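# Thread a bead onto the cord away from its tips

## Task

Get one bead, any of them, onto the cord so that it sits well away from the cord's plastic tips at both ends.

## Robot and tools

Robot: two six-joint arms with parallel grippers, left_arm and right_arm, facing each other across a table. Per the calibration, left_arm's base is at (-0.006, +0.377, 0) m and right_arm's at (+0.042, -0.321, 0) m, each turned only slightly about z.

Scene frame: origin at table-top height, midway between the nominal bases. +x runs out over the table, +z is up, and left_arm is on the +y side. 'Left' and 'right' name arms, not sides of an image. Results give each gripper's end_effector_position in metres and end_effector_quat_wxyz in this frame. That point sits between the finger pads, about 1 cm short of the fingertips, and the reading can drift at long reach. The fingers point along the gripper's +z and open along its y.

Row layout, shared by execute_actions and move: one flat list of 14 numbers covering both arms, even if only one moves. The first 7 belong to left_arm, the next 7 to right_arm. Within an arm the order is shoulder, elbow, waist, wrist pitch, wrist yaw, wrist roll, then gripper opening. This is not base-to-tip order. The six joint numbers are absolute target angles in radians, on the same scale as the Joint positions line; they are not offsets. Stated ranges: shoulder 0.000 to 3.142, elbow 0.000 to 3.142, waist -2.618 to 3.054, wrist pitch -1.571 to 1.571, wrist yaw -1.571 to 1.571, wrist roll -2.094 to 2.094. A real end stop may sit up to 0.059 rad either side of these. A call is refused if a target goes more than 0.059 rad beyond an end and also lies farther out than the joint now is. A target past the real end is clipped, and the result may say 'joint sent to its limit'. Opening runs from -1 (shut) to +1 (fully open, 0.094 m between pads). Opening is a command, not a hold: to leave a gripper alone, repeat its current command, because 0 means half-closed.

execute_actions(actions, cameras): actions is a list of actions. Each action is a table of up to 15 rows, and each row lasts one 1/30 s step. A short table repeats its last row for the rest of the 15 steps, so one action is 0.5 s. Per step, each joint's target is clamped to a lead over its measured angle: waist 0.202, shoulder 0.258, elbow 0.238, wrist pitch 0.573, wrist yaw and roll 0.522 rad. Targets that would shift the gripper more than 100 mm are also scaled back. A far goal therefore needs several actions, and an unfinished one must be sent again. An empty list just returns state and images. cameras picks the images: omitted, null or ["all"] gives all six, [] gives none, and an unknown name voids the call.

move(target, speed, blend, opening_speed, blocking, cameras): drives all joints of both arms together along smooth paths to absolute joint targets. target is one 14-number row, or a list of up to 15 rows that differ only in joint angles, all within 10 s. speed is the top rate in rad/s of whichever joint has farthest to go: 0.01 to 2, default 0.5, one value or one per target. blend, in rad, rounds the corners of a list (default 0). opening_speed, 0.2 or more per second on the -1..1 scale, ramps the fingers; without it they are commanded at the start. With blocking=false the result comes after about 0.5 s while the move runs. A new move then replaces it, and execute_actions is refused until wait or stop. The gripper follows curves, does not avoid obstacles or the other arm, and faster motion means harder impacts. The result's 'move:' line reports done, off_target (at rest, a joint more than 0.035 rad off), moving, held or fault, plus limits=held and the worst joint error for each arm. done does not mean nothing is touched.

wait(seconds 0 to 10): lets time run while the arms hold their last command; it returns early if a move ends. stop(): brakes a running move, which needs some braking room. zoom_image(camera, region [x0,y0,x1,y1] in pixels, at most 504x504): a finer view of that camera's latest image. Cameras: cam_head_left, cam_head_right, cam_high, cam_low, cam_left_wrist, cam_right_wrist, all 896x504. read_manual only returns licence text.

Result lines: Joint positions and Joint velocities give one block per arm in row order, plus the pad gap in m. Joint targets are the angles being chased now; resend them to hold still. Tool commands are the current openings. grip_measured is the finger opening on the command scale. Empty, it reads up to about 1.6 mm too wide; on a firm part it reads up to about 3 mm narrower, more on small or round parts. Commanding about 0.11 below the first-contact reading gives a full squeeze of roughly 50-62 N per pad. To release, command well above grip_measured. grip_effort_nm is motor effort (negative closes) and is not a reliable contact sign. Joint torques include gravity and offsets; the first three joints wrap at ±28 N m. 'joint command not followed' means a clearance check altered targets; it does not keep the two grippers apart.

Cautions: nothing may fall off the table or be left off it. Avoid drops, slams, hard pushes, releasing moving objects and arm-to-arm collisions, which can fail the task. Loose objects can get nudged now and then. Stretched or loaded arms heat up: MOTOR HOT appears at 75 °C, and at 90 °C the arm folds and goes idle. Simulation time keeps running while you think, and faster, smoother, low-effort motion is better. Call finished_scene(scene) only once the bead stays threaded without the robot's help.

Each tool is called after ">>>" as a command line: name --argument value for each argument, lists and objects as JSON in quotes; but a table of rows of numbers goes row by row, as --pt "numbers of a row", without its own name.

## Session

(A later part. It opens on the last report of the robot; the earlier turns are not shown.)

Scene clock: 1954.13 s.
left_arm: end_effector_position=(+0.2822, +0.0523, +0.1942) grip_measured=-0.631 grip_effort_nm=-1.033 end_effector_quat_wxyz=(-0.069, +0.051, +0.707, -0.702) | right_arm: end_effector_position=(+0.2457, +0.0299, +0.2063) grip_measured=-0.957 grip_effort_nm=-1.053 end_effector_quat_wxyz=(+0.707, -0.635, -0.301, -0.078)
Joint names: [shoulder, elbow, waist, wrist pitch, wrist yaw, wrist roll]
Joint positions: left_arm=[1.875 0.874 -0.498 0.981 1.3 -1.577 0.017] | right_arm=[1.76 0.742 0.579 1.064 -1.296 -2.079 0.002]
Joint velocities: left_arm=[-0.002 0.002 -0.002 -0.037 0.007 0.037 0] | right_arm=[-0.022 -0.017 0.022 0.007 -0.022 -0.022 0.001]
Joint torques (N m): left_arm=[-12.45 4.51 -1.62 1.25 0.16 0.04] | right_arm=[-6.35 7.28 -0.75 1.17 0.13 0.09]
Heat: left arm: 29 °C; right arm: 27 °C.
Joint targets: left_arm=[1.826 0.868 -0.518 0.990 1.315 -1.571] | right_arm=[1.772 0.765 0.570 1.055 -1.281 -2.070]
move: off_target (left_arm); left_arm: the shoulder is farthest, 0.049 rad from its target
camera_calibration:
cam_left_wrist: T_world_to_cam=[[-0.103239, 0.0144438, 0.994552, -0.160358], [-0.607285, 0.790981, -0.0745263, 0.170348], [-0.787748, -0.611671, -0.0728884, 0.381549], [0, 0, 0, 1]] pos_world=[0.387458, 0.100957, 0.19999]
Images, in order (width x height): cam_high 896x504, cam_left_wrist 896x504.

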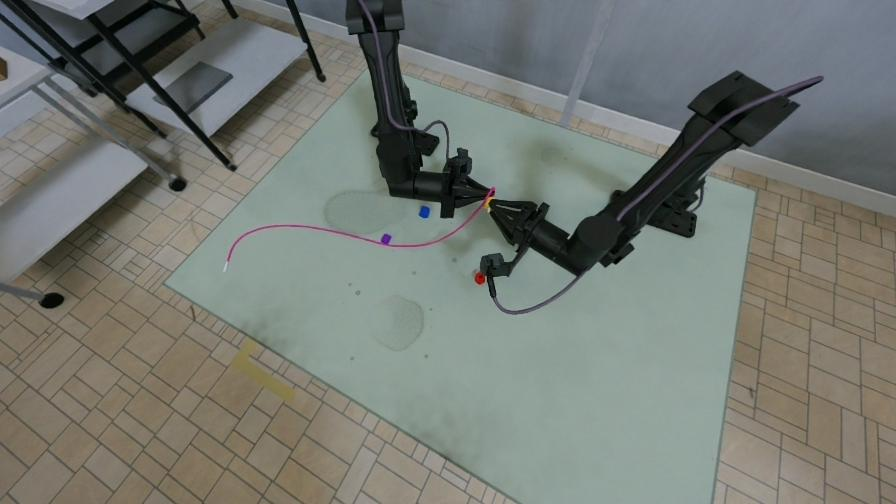

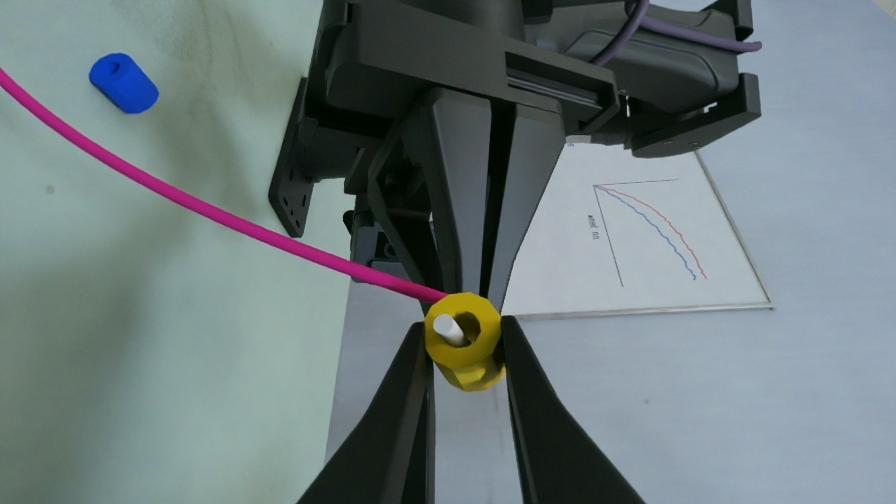

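>>> move --pt "1.810 0.855 -0.528 0.988 1.305 -1.571 -0.8 1.772 0.765 0.570 1.055 -1.281 -2.070 -1" --pt "1.790 0.835 -0.540 0.992 1.300 -1.571 -0.8 1.772 0.765 0.570 1.055 -1.281 -2.070 -1" --speed 0.05 --cameras '["cam_left_wrist","cam_high","cam_right_wrist"]'

>>> zoom_image --camera "cam_left_wrist" --region '[320, 180, 620, 460]'

>>> zoom_image --camera "cam_high" --region '[450, 150, 560, 230]'

Scene clock: 1964.23 s.
left_arm: end_effector_position=(+0.2761, +0.0512, +0.1987) grip_measured=-0.631 grip_effort_nm=-1.023 end_effector_quat_wxyz=(-0.060, +0.046, +0.707, -0.703) | right_arm: end_effector_position=(+0.2419, +0.0286, +0.2062) grip_measured=-0.957 grip_effort_nm=-1.057 end_effector_quat_wxyz=(+0.708, -0.632, -0.308, -0.070)
Joint names: [shoulder, elbow, waist, wrist pitch, wrist yaw, wrist roll]
Joint positions: left_arm=[1.837 0.842 -0.511 0.981 1.266 -1.577 0.017] | right_arm=[1.76 0.742 0.579 1.064 -1.319 -2.079 0.002]
Joint velocities: left_arm=[-0.017 -0.007 -0.012 -0.037 0.037 -0.037 0] | right_arm=[0.002 0.002 -0.002 -0.037 -0.037 -0.037 -0.001]
Joint torques (N m): left_arm=[-12.05 4.48 -2.33 1.3 0.31 0.04] | right_arm=[-6.32 7.3 -0.73 1.15 0.36 0.08]
Heat: left arm: 29 °C; right arm: 27 °C.
Joint targets: left_arm=[1.790 0.835 -0.540 0.992 1.300 -1.571] | right_arm=[1.772 0.765 0.570 1.055 -1.281 -2.070]
move: off_target (left_arm, right_arm); left_arm: the shoulder is farthest, 0.047 rad from its target; right_arm: the wrist yaw is farthest, 0.038 rad from its target
camera_calibration:
cam_left_wrist: T_world_to_cam=[[-0.109246, 0.0144126, 0.99391, -0.163686], [-0.622704, 0.778385, -0.0797317, 0.173864], [-0.774794, -0.627622, -0.0760603, 0.374323], [0, 0, 0, 1]] pos_world=[0.380407, 0.101959, 0.205023]
cam_right_wrist: T_world_to_cam=[[-0.405774, -0.161298, 0.899628, -0.080792], [0.857565, -0.407634, 0.313716, -0.235312], [0.316117, 0.898787, 0.303731, -0.0488554], [0, 0, 0, 1]] pos_world=[0.184456, -0.0650423, 0.161343]
Images, in order (width x height): cam_high 896x504, cam_left_wrist 896x504, cam_right_wrist 896x504.

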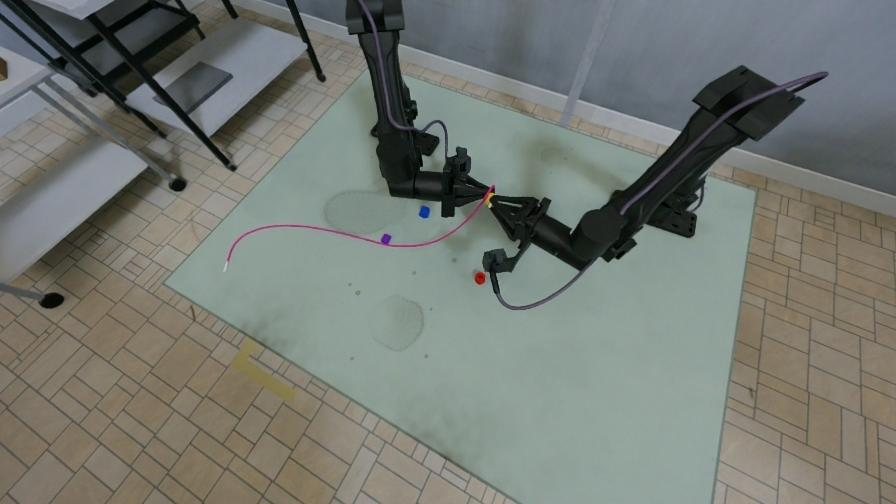

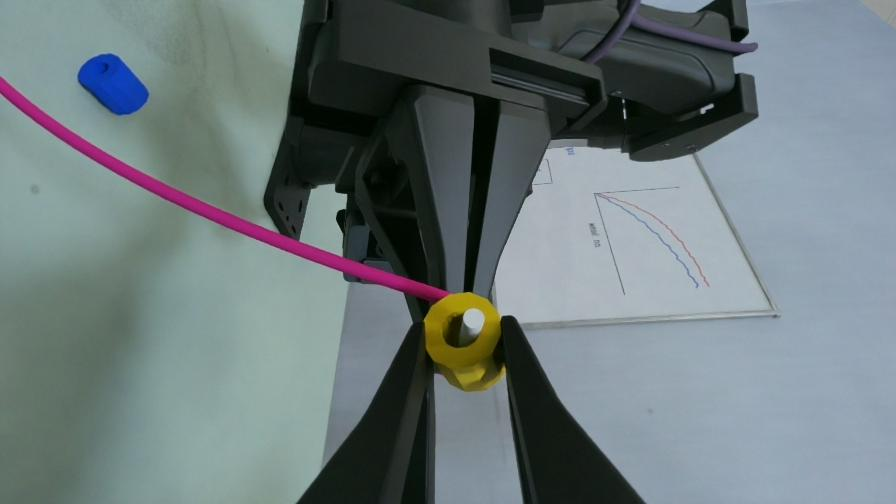

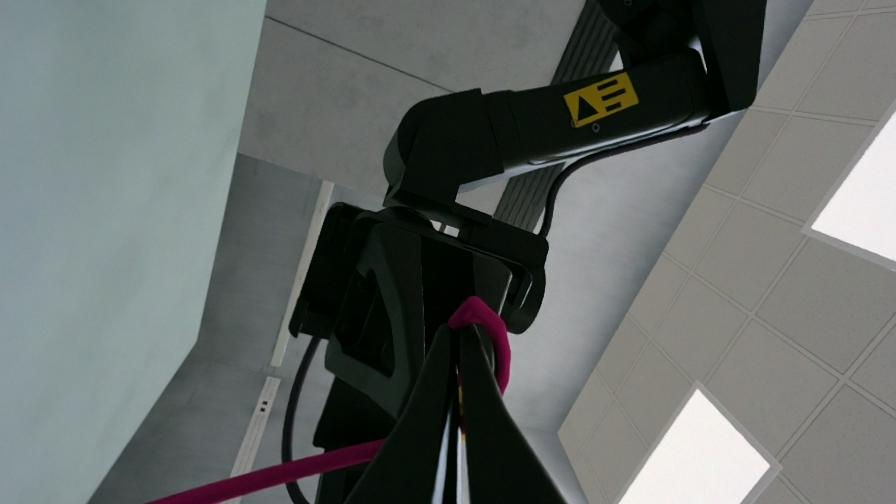

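Scaled by 1.680 from the camera's 896x504 image, which has a finer 1280x720 frame.

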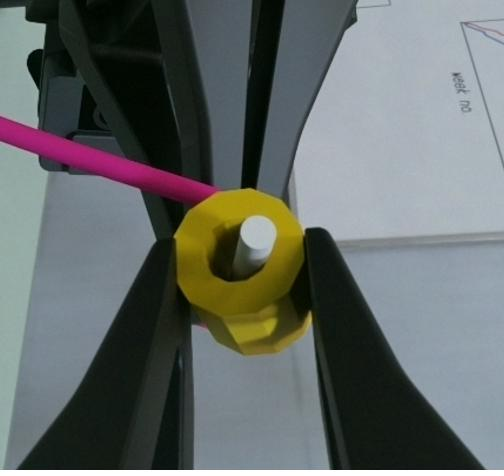

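Scaled by 4.582 from the camera's 896x504 image, which has a finer 1280x720 frame.

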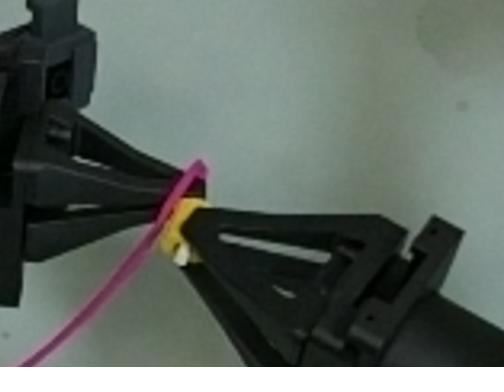

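>>> move --target '[1.808,0.845,-0.518,0.985,1.290,-1.571,-0.8,1.772,0.765,0.570,1.055,-1.281,-2.070,-1]' --speed 0.05 --cameras '[]'

>>> move --target '[1.808,0.845,-0.518,0.985,1.290,-1.571,0.0,1.772,0.765,0.570,1.055,-1.281,-2.070,-1]' --opening_speed 0.3 --cameras '["cam_left_wrist","cam_high"]'

>>> zoom_image --camera "cam_left_wrist" --region '[320, 180, 620, 460]'

>>> zoom_image --camera "cam_high" --region '[450, 150, 560, 230]'

Scene clock: 1974.93 s.
left_arm: end_effector_position=(+0.2763, +0.0512, +0.1986) grip_measured=-0.631 grip_effort_nm=-1.023 end_effector_quat_wxyz=(-0.059, +0.046, +0.707, -0.703) | right_arm: end_effector_position=(+0.2418, +0.0285, +0.2061) grip_measured=-0.957 grip_effort_nm=-1.057 end_effector_quat_wxyz=(+0.708, -0.632, -0.308, -0.070)
Joint names: [shoulder, elbow, waist, wrist pitch, wrist yaw, wrist roll]
Joint positions: left_arm=[1.837 0.842 -0.511 0.981 1.265 -1.577 0.017] | right_arm=[1.76 0.742 0.579 1.064 -1.319 -2.079 0.002]
Joint velocities: left_arm=[-0.012 -0.002 0.007 -0.022 -0.007 -0.051 -0.001] | right_arm=[-0.002 0.002 0.002 0.037 -0.081 -0.037 0]
Joint torques (N m): left_arm=[-10.44 5.18 -0.54 1.23 0.22 0.04] | right_arm=[-6.32 7.25 -0.76 1.13 0.37 0.09]
Heat: left arm: 29 °C; right arm: 27 °C.
Joint targets: left_arm=[1.808 0.845 -0.518 0.985 1.290 -1.571] | right_arm=[1.772 0.765 0.570 1.055 -1.281 -2.070]
move: off_target (right_arm); right_arm: the wrist yaw is farthest, 0.038 rad from its target
No camera images: "cameras" was empty.

Scene clock: 1977.80 s.
left_arm: end_effector_position=(+0.2730, +0.0517, +0.1986) grip_measured=-0.002 grip_effort_nm=0.095 end_effector_quat_wxyz=(-0.066, +0.052, +0.707, -0.702) | right_arm: end_effector_position=(+0.2467, +0.0303, +0.2064) grip_measured=-0.957 grip_effort_nm=-1.053 end_effector_quat_wxyz=(+0.707, -0.636, -0.299, -0.081)
Joint names: [shoulder, elbow, waist, wrist pitch, wrist yaw, wrist roll]
Joint positions: left_arm=[1.837 0.842 -0.511 0.98 1.284 -1.577 0.047] | right_arm=[1.76 0.742 0.579 1.064 -1.29 -2.079 0.002]
Joint velocities: left_arm=[0.002 0.002 0.002 -0.022 -0.066 0.007 0.001] | right_arm=[-0.012 -0.002 0.012 -0.007 -0.066 -0.007 0]
Joint torques (N m): left_arm=[-10.43 5.16 -0.55 1.23 0.05 0.03] | right_arm=[-6.34 7.24 -0.77 1.17 0.08 0.1]
Heat: left arm: 29 °C; right arm: 27 °C.
Joint targets: left_arm=[1.808 0.845 -0.518 0.985 1.290 -1.571] | right_arm=[1.772 0.765 0.570 1.055 -1.281 -2.070]
move: done
camera_calibration:
cam_left_wrist: T_world_to_cam=[[-0.107845, 0.0160454, 0.994038, -0.164364], [-0.609041, 0.789213, -0.0788152, 0.16701], [-0.785772, -0.61391, -0.0753404, 0.374344], [0, 0, 0, 1]] pos_world=[0.378139, 0.100644, 0.204751]
Images, in order (width x height): cam_high 896x504, cam_left_wrist 896x504.

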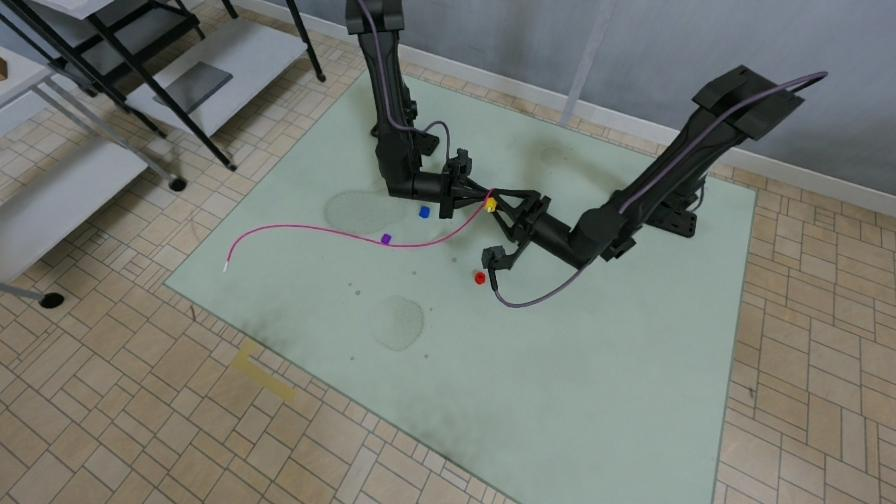

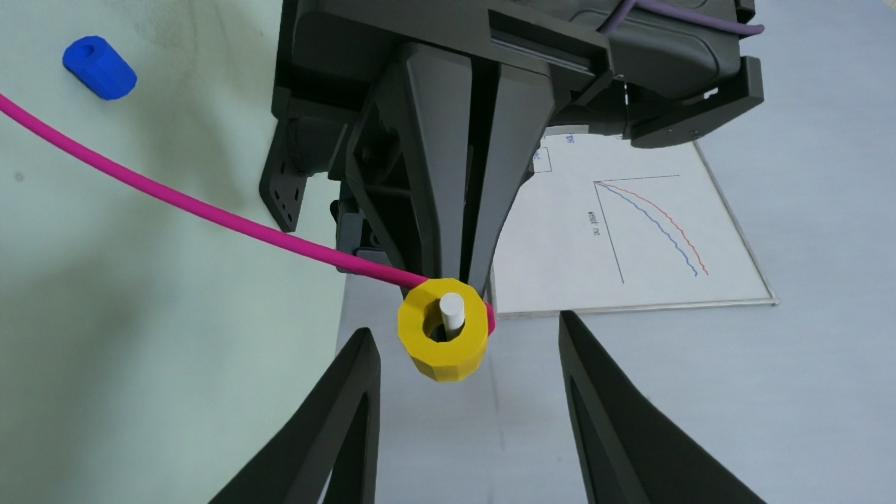

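Scaled by 1.680 from the camera's 896x504 image, which has a finer 1280x720 frame.

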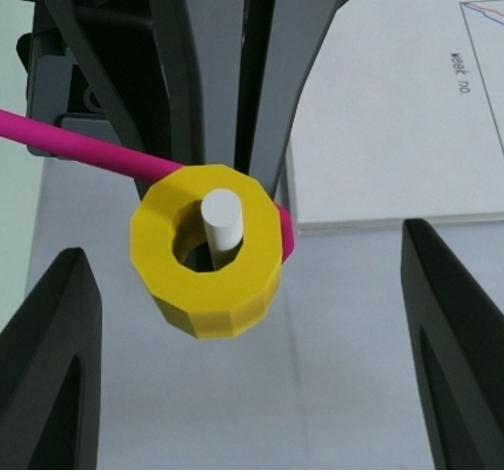

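Scaled by 4.582 from the camera's 896x504 image, which has a finer 1280x720 frame.

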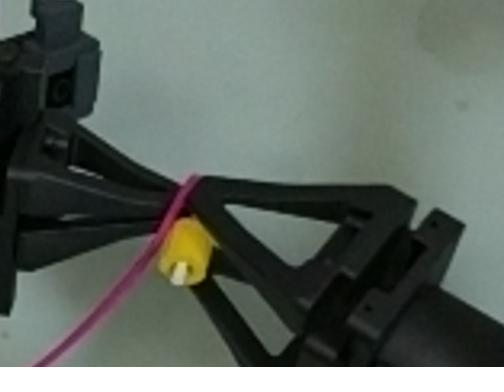

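>>> execute_actions --actions '[]' --cameras '["cam_left_wrist","cam_right_wrist"]'

>>> zoom_image --camera "cam_left_wrist" --region '[320, 180, 620, 380]'

Scene clock: 2026.07 s.
left_arm: end_effector_position=(+0.2730, +0.0517, +0.1986) grip_measured=-0.002 grip_effort_nm=0.100 end_effector_quat_wxyz=(-0.066, +0.052, +0.707, -0.702) | right_arm: end_effector_position=(+0.2469, +0.0303, +0.2064) grip_measured=-0.957 grip_effort_nm=-1.057 end_effector_quat_wxyz=(+0.707, -0.636, -0.298, -0.081)
Joint names: [shoulder, elbow, waist, wrist pitch, wrist yaw, wrist roll]
Joint positions: left_arm=[1.837 0.842 -0.511 0.98 1.284 -1.577 0.047] | right_arm=[1.76 0.742 0.579 1.064 -1.289 -2.079 0.002]
Joint velocities: left_arm=[-0.002 0.002 -0.007 -0.066 -0.095 -0.051 -0.001] | right_arm=[-0.002 0.002 -0.002 -0.007 -0.007 -0.037 -0.001]
Joint torques (N m): left_arm=[-10.45 5.18 -0.55 1.23 0.06 0.04] | right_arm=[-6.34 7.31 -0.77 1.18 0.06 0.09]
Heat: left arm: 28 °C; right arm: 27 °C.
Joint targets: left_arm=[1.808 0.845 -0.518 0.985 1.290 -1.571] | right_arm=[1.772 0.765 0.570 1.055 -1.281 -2.070]
Tool commands: left_gripper/opening=+0.0 right_gripper/opening=-1.0
camera_calibration:
cam_left_wrist: T_world_to_cam=[[-0.107845, 0.0160454, 0.994038, -0.164364], [-0.609041, 0.789213, -0.0788152, 0.16701], [-0.785772, -0.61391, -0.0753404, 0.374344], [0, 0, 0, 1]] pos_world=[0.378139, 0.100644, 0.204751]
cam_right_wrist: T_world_to_cam=[[-0.409699, -0.150195, 0.899771, -0.0780905], [0.845312, -0.433297, 0.312573, -0.234914], [0.342921, 0.888648, 0.304483, -0.0585553], [0, 0, 0, 1]] pos_world=[0.186662, -0.0614814, 0.161521]
Images, in order (width x height): cam_left_wrist 896x504, cam_right_wrist 896x504.

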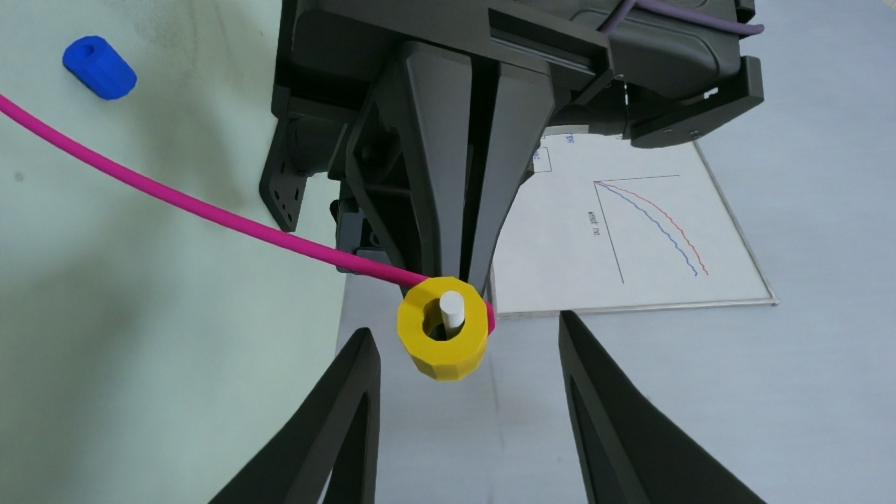

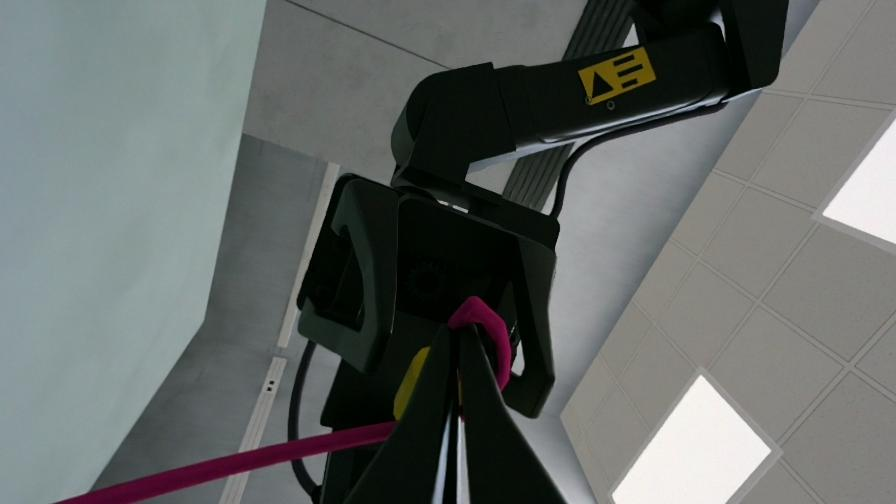

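Scaled by 1.680 from the camera's 896x504 image, which has a finer 1280x720 frame.

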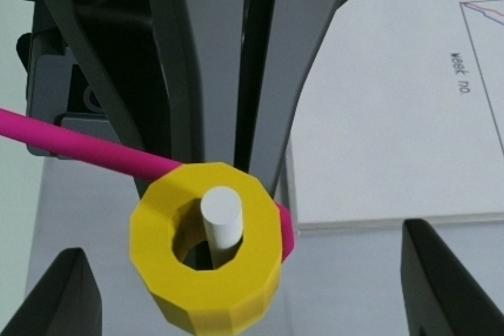

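>>> move --target '[1.940,0.952,-0.490,1.0,1.333,-1.571,0.1,1.772,0.765,0.570,1.055,-1.281,-2.070,-1]' --speed 0.1 --cameras '["cam_left_wrist"]'

>>> zoom_image --camera "cam_left_wrist" --region '[320, 180, 620, 380]'

>>> zoom_image --camera "cam_head_right" --region '[280, 100, 580, 300]'

Scene clock: 2043.30 s.
left_arm: end_effector_position=(+0.2887, +0.0474, +0.1914) grip_measured=+0.098 grip_effort_nm=0.100 end_effector_quat_wxyz=(-0.077, +0.062, +0.706, -0.701) | right_arm: end_effector_position=(+0.2469, +0.0303, +0.2064) grip_measured=-0.957 grip_effort_nm=-1.053 end_effector_quat_wxyz=(+0.707, -0.636, -0.298, -0.081)
Joint names: [shoulder, elbow, waist, wrist pitch, wrist yaw, wrist roll]
Joint positions: left_arm=[1.922 0.925 -0.499 0.98 1.325 -1.577 0.052] | right_arm=[1.76 0.742 0.579 1.064 -1.289 -2.079 0.002]
Joint velocities: left_arm=[0.012 -0.007 -0.007 -0.007 -0.022 0.051 0] | right_arm=[-0.002 0.002 -0.002 -0.051 -0.007 0.007 0]
Joint torques (N m): left_arm=[-7.12 7.02 0.7 1.34 0.05 0.04] | right_arm=[-6.32 7.27 -0.79 1.17 0.06 0.09]
Heat: left arm: 28 °C; right arm: 27 °C.
Joint targets: left_arm=[1.940 0.952 -0.490 1.000 1.333 -1.571] | right_arm=[1.772 0.765 0.570 1.055 -1.281 -2.070]
move: done
camera_calibration:
cam_left_wrist: T_world_to_cam=[[-0.105678, 0.0191144, 0.994217, -0.156315], [-0.585734, 0.806764, -0.0777695, 0.171594], [-0.803584, -0.590565, -0.0740609, 0.38728], [0, 0, 0, 1]] pos_world=[0.395202, 0.093266, 0.197438]
Images, in order (width x height): cam_left_wrist 896x504.

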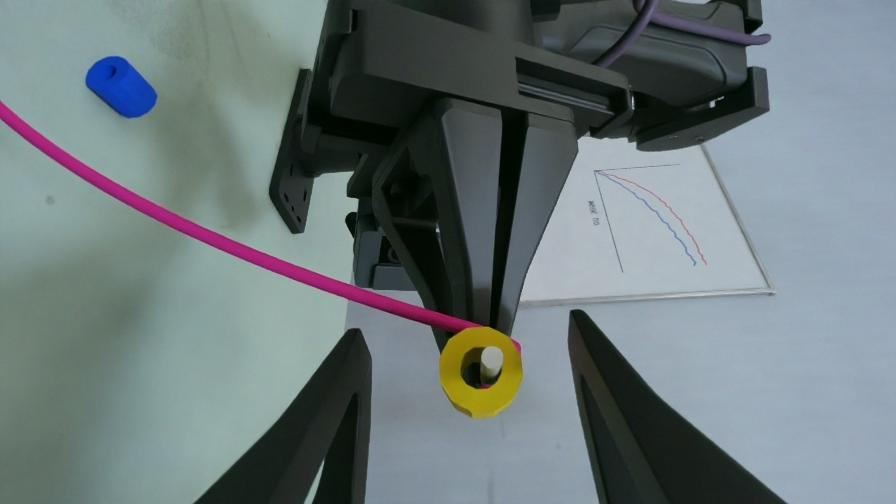

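Scaled by 1.680 from the camera's 896x504 image, which has a finer 1280x720 frame.

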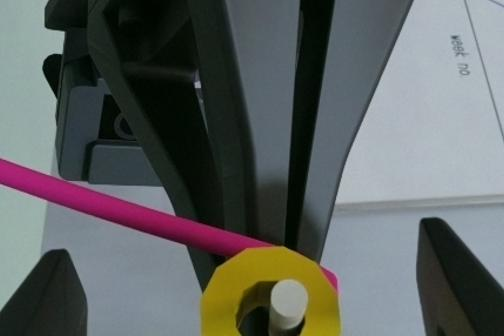

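This scene's latest camera images include none from cam_head_right. They are from: cam_left_wrist. cam_head_right's image comes with the result of a call that names it in "cameras".

>>> move --target '[1.945,0.997,-0.451,0.945,1.371,-1.571,0.1,1.772,0.765,0.570,1.055,-1.281,-2.070,-1]' --speed 0.08 --cameras '["cam_left_wrist"]'

>>> zoom_image --camera "cam_left_wrist" --region '[320, 180, 620, 380]'

Scene clock: 2069.30 s.
left_arm: end_effector_position=(+0.3018, +0.0575, +0.2014) grip_measured=+0.098 grip_effort_nm=0.105 end_effector_quat_wxyz=(-0.073, +0.066, +0.704, -0.703) | right_arm: end_effector_position=(+0.2469, +0.0303, +0.2064) grip_measured=-0.957 grip_effort_nm=-1.053 end_effector_quat_wxyz=(+0.707, -0.636, -0.298, -0.081)
Joint names: [shoulder, elbow, waist, wrist pitch, wrist yaw, wrist roll]
Joint positions: left_arm=[1.922 0.971 -0.46 0.947 1.363 -1.577 0.052] | right_arm=[1.76 0.742 0.579 1.064 -1.289 -2.079 0.002]
Joint velocities: left_arm=[0.017 0.007 -0.007 -0.007 -0.022 -0.022 0] | right_arm=[0.002 -0.002 -0.007 0.066 0.037 -0.051 0.001]
Joint torques (N m): left_arm=[-6.84 7.09 0.69 1.13 0.06 0.04] | right_arm=[-6.35 7.24 -0.72 1.16 0.07 0.09]
Heat: left arm: 28 °C; right arm: 27 °C.
Joint targets: left_arm=[1.945 0.997 -0.451 0.945 1.371 -1.571] | right_arm=[1.772 0.765 0.570 1.055 -1.281 -2.070]
move: done
camera_calibration:
cam_left_wrist: T_world_to_cam=[[-0.116946, 0.0244749, 0.992837, -0.161653], [-0.585715, 0.805632, -0.0888511, 0.174252], [-0.802036, -0.59191, -0.0798801, 0.405257], [0, 0, 0, 1]] pos_world=[0.408188, 0.103449, 0.20835]
Images, in order (width x height): cam_left_wrist 896x504.

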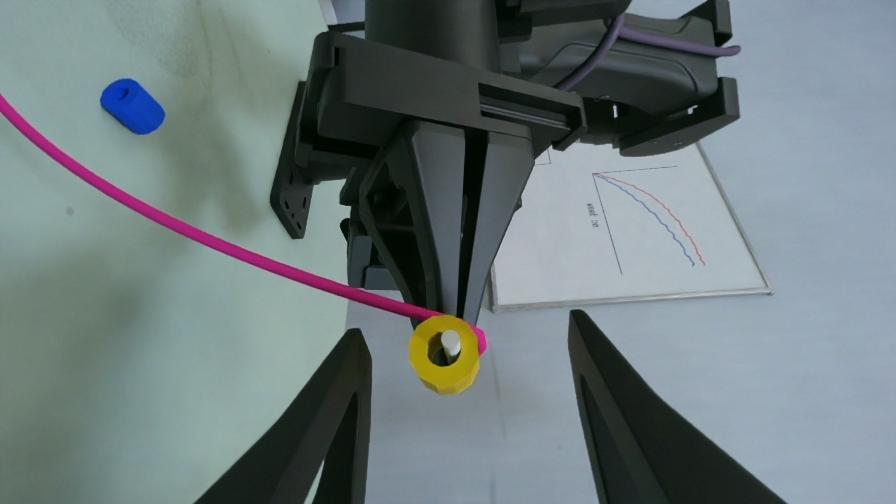

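Scaled by 1.680 from the camera's 896x504 image, which has a finer 1280x720 frame.

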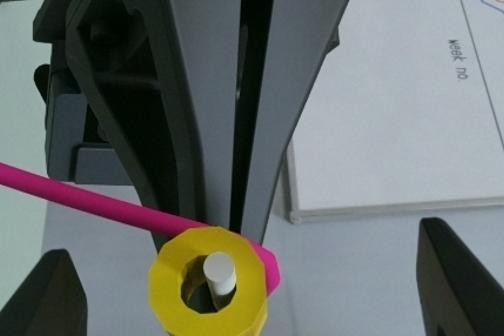

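>>> move --target '[1.959,0.997,-0.456,0.960,1.366,-1.571,0.1,1.772,0.765,0.570,1.055,-1.281,-2.070,-1]' --speed 0.08 --cameras '[]'

>>> move --target '[1.959,0.997,-0.456,0.960,1.366,-1.571,-0.85,1.772,0.765,0.570,1.055,-1.281,-2.070,-1]' --opening_speed 0.4 --cameras '["cam_left_wrist"]'

>>> zoom_image --camera "cam_left_wrist" --region '[320, 180, 620, 380]'

Scene clock: 2106.53 s.
left_arm: end_effector_position=(+0.3028, +0.0570, +0.1943) grip_measured=+0.098 grip_effort_nm=0.095 end_effector_quat_wxyz=(-0.079, +0.060, +0.706, -0.701) | right_arm: end_effector_position=(+0.2469, +0.0303, +0.2064) grip_measured=-0.957 grip_effort_nm=-1.057 end_effector_quat_wxyz=(+0.707, -0.636, -0.298, -0.081)
Joint names: [shoulder, elbow, waist, wrist pitch, wrist yaw, wrist roll]
Joint positions: left_arm=[1.94 0.971 -0.46 0.946 1.365 -1.577 0.052] | right_arm=[1.76 0.742 0.579 1.064 -1.289 -2.079 0.002]
Joint velocities: left_arm=[-0.017 -0.007 0.002 -0.081 -0.081 -0.022 0.001] | right_arm=[0.017 0.002 0.002 0.051 -0.007 -0.051 0]
Joint torques (N m): left_arm=[-7.31 7.04 0.28 1.27 0.01 0.04] | right_arm=[-6.27 7.25 -0.83 1.18 0.06 0.08]
Heat: left arm: 28 °C; right arm: 27 °C.
Joint targets: left_arm=[1.959 0.997 -0.456 0.960 1.366 -1.571] | right_arm=[1.772 0.765 0.570 1.055 -1.281 -2.070]
move: done
No camera images: "cameras" was empty.

Scene clock: 2109.13 s.
left_arm: end_effector_position=(+0.3028, +0.0570, +0.1943) grip_measured=-0.848 grip_effort_nm=-0.090 end_effector_quat_wxyz=(-0.079, +0.060, +0.706, -0.701) | right_arm: end_effector_position=(+0.2469, +0.0303, +0.2064) grip_measured=-0.957 grip_effort_nm=-1.053 end_effector_quat_wxyz=(+0.707, -0.636, -0.298, -0.081)
Joint names: [shoulder, elbow, waist, wrist pitch, wrist yaw, wrist roll]
Joint positions: left_arm=[1.94 0.971 -0.46 0.946 1.365 -1.577 0.007] | right_arm=[1.76 0.742 0.579 1.064 -1.289 -2.079 0.002]
Joint velocities: left_arm=[-0.002 0.002 0.017 0.022 -0.051 -0.007 0] | right_arm=[-0.002 -0.002 -0.027 -0.051 0.007 -0.037 -0.001]
Joint torques (N m): left_arm=[-7.28 7.04 0.31 1.27 0.01 0.04] | right_arm=[-6.39 7.23 -0.77 1.18 0.07 0.11]
Heat: left arm: 28 °C; right arm: 27 °C.
Joint targets: left_arm=[1.959 0.997 -0.456 0.960 1.366 -1.571] | right_arm=[1.772 0.765 0.570 1.055 -1.281 -2.070]
move: done
camera_calibration:
cam_left_wrist: T_world_to_cam=[[-0.0994683, 0.0172219, 0.994892, -0.159745], [-0.585901, 0.807129, -0.0725495, 0.171435], [-0.804255, -0.590124, -0.0701934, 0.403911], [0, 0, 0, 1]] pos_world=[0.409402, 0.102738, 0.199718]
Images, in order (width x height): cam_left_wrist 896x504.

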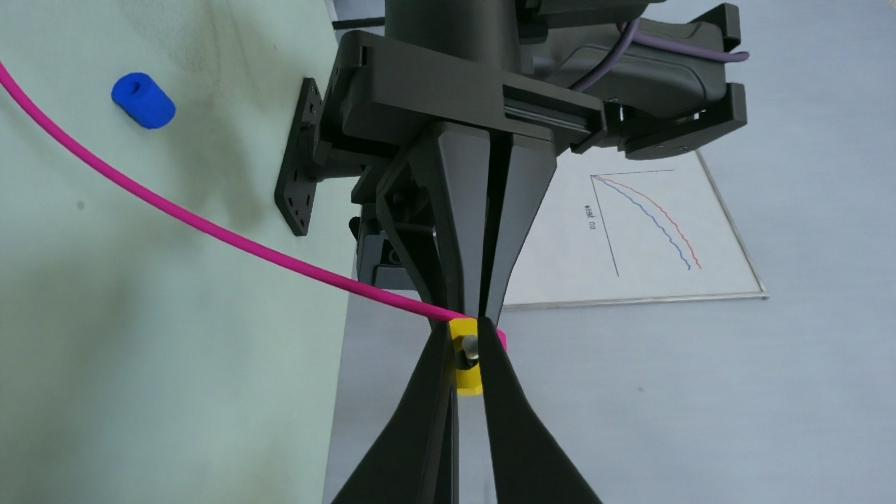

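Scaled by 1.680 from the camera's 896x504 image, which has a finer 1280x720 frame.

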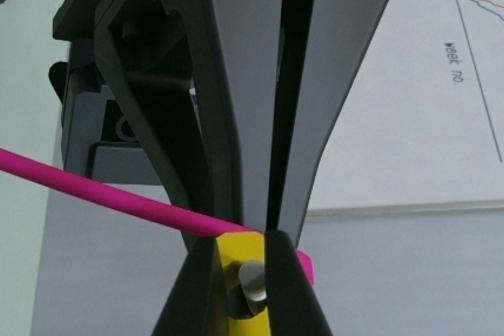

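>>> move --target '[1.959,0.997,-0.456,0.960,1.366,-1.571,-0.3,1.772,0.765,0.570,1.055,-1.281,-2.070,-1]' --opening_speed 0.5 --cameras '[]'

>>> move --target '[1.888,0.934,-0.477,0.976,1.350,-1.571,-0.3,1.772,0.765,0.570,1.055,-1.281,-2.070,-1]' --speed 0.08 --cameras '["cam_left_wrist"]'

>>> zoom_image --camera "cam_left_wrist" --region '[320, 230, 620, 430]'

Scene clock: 2126.40 s.
left_arm: end_effector_position=(+0.3028, +0.0570, +0.1943) grip_measured=-0.302 grip_effort_nm=0.100 end_effector_quat_wxyz=(-0.079, +0.060, +0.706, -0.701) | right_arm: end_effector_position=(+0.2469, +0.0303, +0.2064) grip_measured=-0.957 grip_effort_nm=-1.057 end_effector_quat_wxyz=(+0.707, -0.636, -0.298, -0.081)
Joint names: [shoulder, elbow, waist, wrist pitch, wrist yaw, wrist roll]
Joint positions: left_arm=[1.94 0.971 -0.46 0.946 1.365 -1.577 0.033] | right_arm=[1.76 0.742 0.579 1.064 -1.289 -2.079 0.002]
Joint velocities: left_arm=[-0.012 0.017 -0.012 -0.037 -0.066 0.037 -0.001] | right_arm=[0.007 -0.017 -0.022 -0.022 -0.066 -0.007 0]
Joint torques (N m): left_arm=[-7.3 7.04 0.28 1.27 0.01 0.03] | right_arm=[-6.31 7.34 -0.75 1.16 0.08 0.1]
Heat: left arm: 28 °C; right arm: 27 °C.
Joint targets: left_arm=[1.959 0.997 -0.456 0.960 1.366 -1.571] | right_arm=[1.772 0.765 0.570 1.055 -1.281 -2.070]
move: done
No camera images: "cameras" was empty.

Scene clock: 2127.73 s.
left_arm: end_effector_position=(+0.2961, +0.0565, +0.1883) grip_measured=-0.302 grip_effort_nm=0.105 end_effector_quat_wxyz=(-0.085, +0.054, +0.708, -0.699) | right_arm: end_effector_position=(+0.2469, +0.0303, +0.2064) grip_measured=-0.957 grip_effort_nm=-1.048 end_effector_quat_wxyz=(+0.707, -0.636, -0.298, -0.081)
Joint names: [shoulder, elbow, waist, wrist pitch, wrist yaw, wrist roll]
Joint positions: left_arm=[1.934 0.939 -0.468 0.956 1.356 -1.577 0.033] | right_arm=[1.76 0.742 0.579 1.064 -1.289 -2.079 0.002]
Joint velocities: left_arm=[-0.002 0.002 -0.007 0.066 0.007 0.022 0] | right_arm=[-0.002 -0.007 -0.022 0.051 -0.051 0.022 0]
Joint torques (N m): left_arm=[-12.81 4.55 -0.72 1.32 -0.03 0.04] | right_arm=[-6.37 7.31 -0.75 1.19 0.07 0.11]
Heat: left arm: 28 °C; right arm: 27 °C.
Joint targets: left_arm=[1.888 0.934 -0.477 0.976 1.350 -1.571] | right_arm=[1.772 0.765 0.570 1.055 -1.281 -2.070]
move: off_target (left_arm); left_arm: the shoulder is farthest, 0.046 rad from its target
camera_calibration:
cam_left_wrist: T_world_to_cam=[[-0.0852829, 0.0107701, 0.996299, -0.158555], [-0.587143, 0.807331, -0.0589866, 0.165313], [-0.804978, -0.59, -0.062528, 0.396609], [0, 0, 0, 1]] pos_world=[0.402802, 0.102244, 0.192519]
Images, in order (width x height): cam_left_wrist 896x504.

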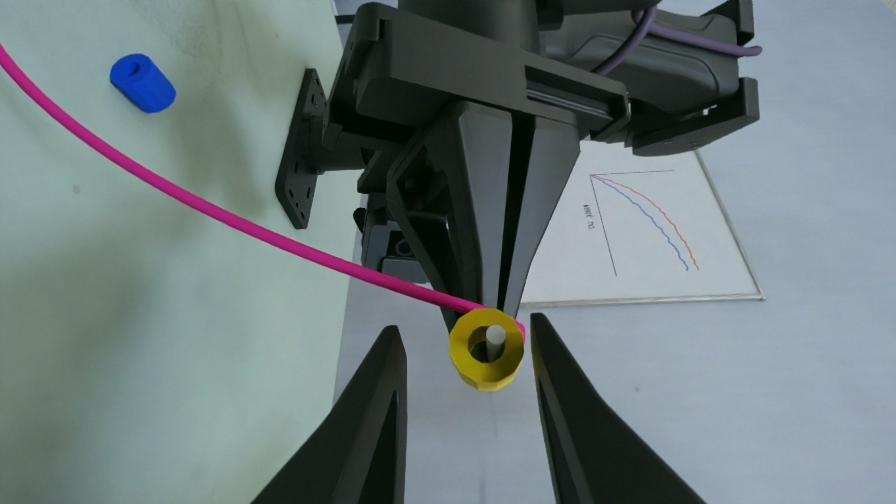

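Scaled by 1.680 from the camera's 896x504 image, which has a finer 1280x720 frame.

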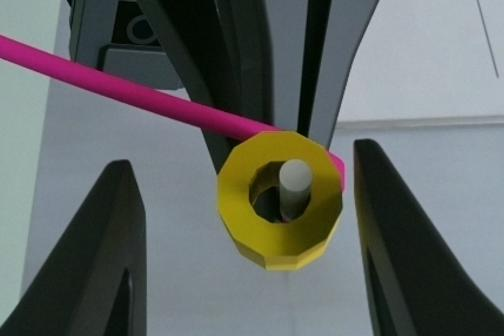

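>>> move --target '[1.872,0.934,-0.477,0.960,1.350,-1.571,-0.3,1.772,0.765,0.570,1.055,-1.281,-2.070,-1]' --speed 0.08 --cameras '["cam_left_wrist"]'

>>> zoom_image --camera "cam_left_wrist" --region '[320, 230, 620, 430]'

Scene clock: 2135.67 s.
left_arm: end_effector_position=(+0.2952, +0.0569, +0.1948) grip_measured=-0.302 grip_effort_nm=0.100 end_effector_quat_wxyz=(-0.078, +0.060, +0.706, -0.701) | right_arm: end_effector_position=(+0.2469, +0.0303, +0.2064) grip_measured=-0.957 grip_effort_nm=-1.057 end_effector_quat_wxyz=(+0.707, -0.636, -0.298, -0.081)
Joint names: [shoulder, elbow, waist, wrist pitch, wrist yaw, wrist roll]
Joint positions: left_arm=[1.917 0.939 -0.468 0.957 1.355 -1.577 0.033] | right_arm=[1.76 0.742 0.579 1.064 -1.289 -2.079 0.002]
Joint velocities: left_arm=[-0.002 -0.007 -0.002 0.007 -0.081 -0.051 0] | right_arm=[-0.002 0.007 0.002 0.037 0.051 -0.022 0]
Joint torques (N m): left_arm=[-12.63 4.6 -0.72 1.18 -0.05 0.04] | right_arm=[-6.32 7.31 -0.75 1.17 0.07 0.09]
Heat: left arm: 29 °C; right arm: 27 °C.
Joint targets: left_arm=[1.872 0.934 -0.477 0.960 1.350 -1.571] | right_arm=[1.772 0.765 0.570 1.055 -1.281 -2.070]
move: off_target (left_arm); left_arm: the shoulder is farthest, 0.045 rad from its target
camera_calibration:
cam_left_wrist: T_world_to_cam=[[-0.100976, 0.0174681, 0.994736, -0.160559], [-0.587021, 0.806206, -0.0737461, 0.167699], [-0.80325, -0.591377, -0.0711532, 0.397789], [0, 0, 0, 1]] pos_world=[0.401754, 0.102848, 0.200385]
Images, in order (width x height): cam_left_wrist 896x504.

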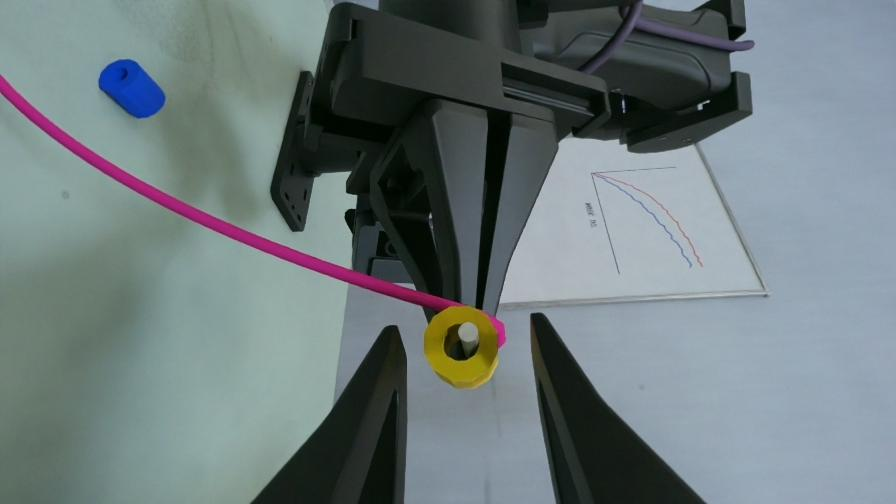

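Scaled by 1.680 from the camera's 896x504 image, which has a finer 1280x720 frame.

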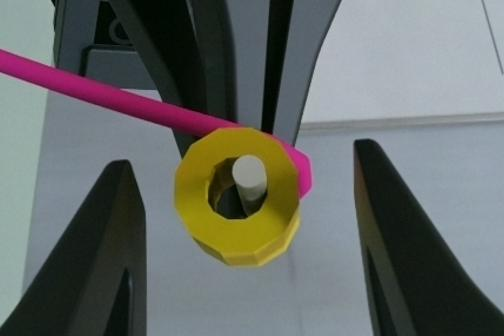

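>>> move --target '[1.872,0.934,-0.477,0.960,1.350,-1.571,-0.83,1.772,0.765,0.570,1.055,-1.281,-2.070,-1]' --opening_speed 0.3 --cameras '["cam_left_wrist"]'

>>> zoom_image --camera "cam_left_wrist" --region '[320, 230, 620, 430]'

Scene clock: 2147.40 s.
left_arm: end_effector_position=(+0.2952, +0.0569, +0.1948) grip_measured=-0.670 grip_effort_nm=-1.023 end_effector_quat_wxyz=(-0.078, +0.060, +0.706, -0.701) | right_arm: end_effector_position=(+0.2469, +0.0303, +0.2064) grip_measured=-0.957 grip_effort_nm=-1.057 end_effector_quat_wxyz=(+0.707, -0.636, -0.298, -0.081)
Joint names: [shoulder, elbow, waist, wrist pitch, wrist yaw, wrist roll]
Joint positions: left_arm=[1.917 0.939 -0.468 0.957 1.355 -1.577 0.016] | right_arm=[1.76 0.742 0.579 1.064 -1.289 -2.079 0.002]
Joint velocities: left_arm=[0.007 -0.002 0.027 -0.037 -0.051 -0.051 0] | right_arm=[-0.017 0.007 -0.022 -0.022 -0.081 0.11 0]
Joint torques (N m): left_arm=[-12.63 4.6 -0.72 1.18 -0.04 0.04] | right_arm=[-6.42 7.24 -0.76 1.17 0.06 0.09]
Heat: left arm: 30 °C; right arm: 27 °C.
Joint targets: left_arm=[1.872 0.934 -0.477 0.960 1.350 -1.571] | right_arm=[1.772 0.765 0.570 1.055 -1.281 -2.070]
move: off_target (left_arm); left_arm: the shoulder is farthest, 0.045 rad from its target
camera_calibration:
cam_left_wrist: T_world_to_cam=[[-0.100976, 0.0174681, 0.994736, -0.160559], [-0.587021, 0.806206, -0.0737461, 0.167699], [-0.80325, -0.591377, -0.0711532, 0.397789], [0, 0, 0, 1]] pos_world=[0.401754, 0.102848, 0.200385]
Images, in order (width x height): cam_left_wrist 896x504.

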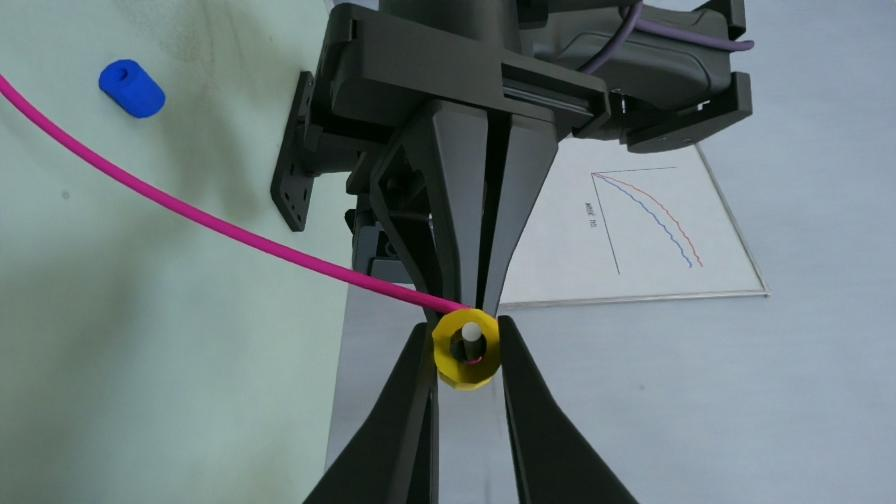

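Scaled by 1.680 from the camera's 896x504 image, which has a finer 1280x720 frame.

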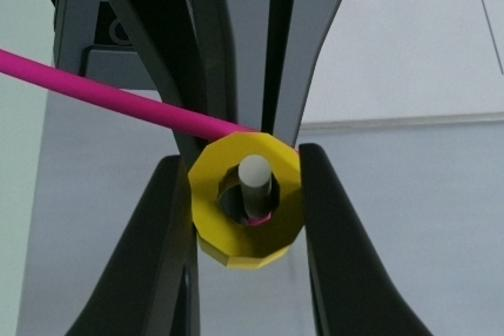

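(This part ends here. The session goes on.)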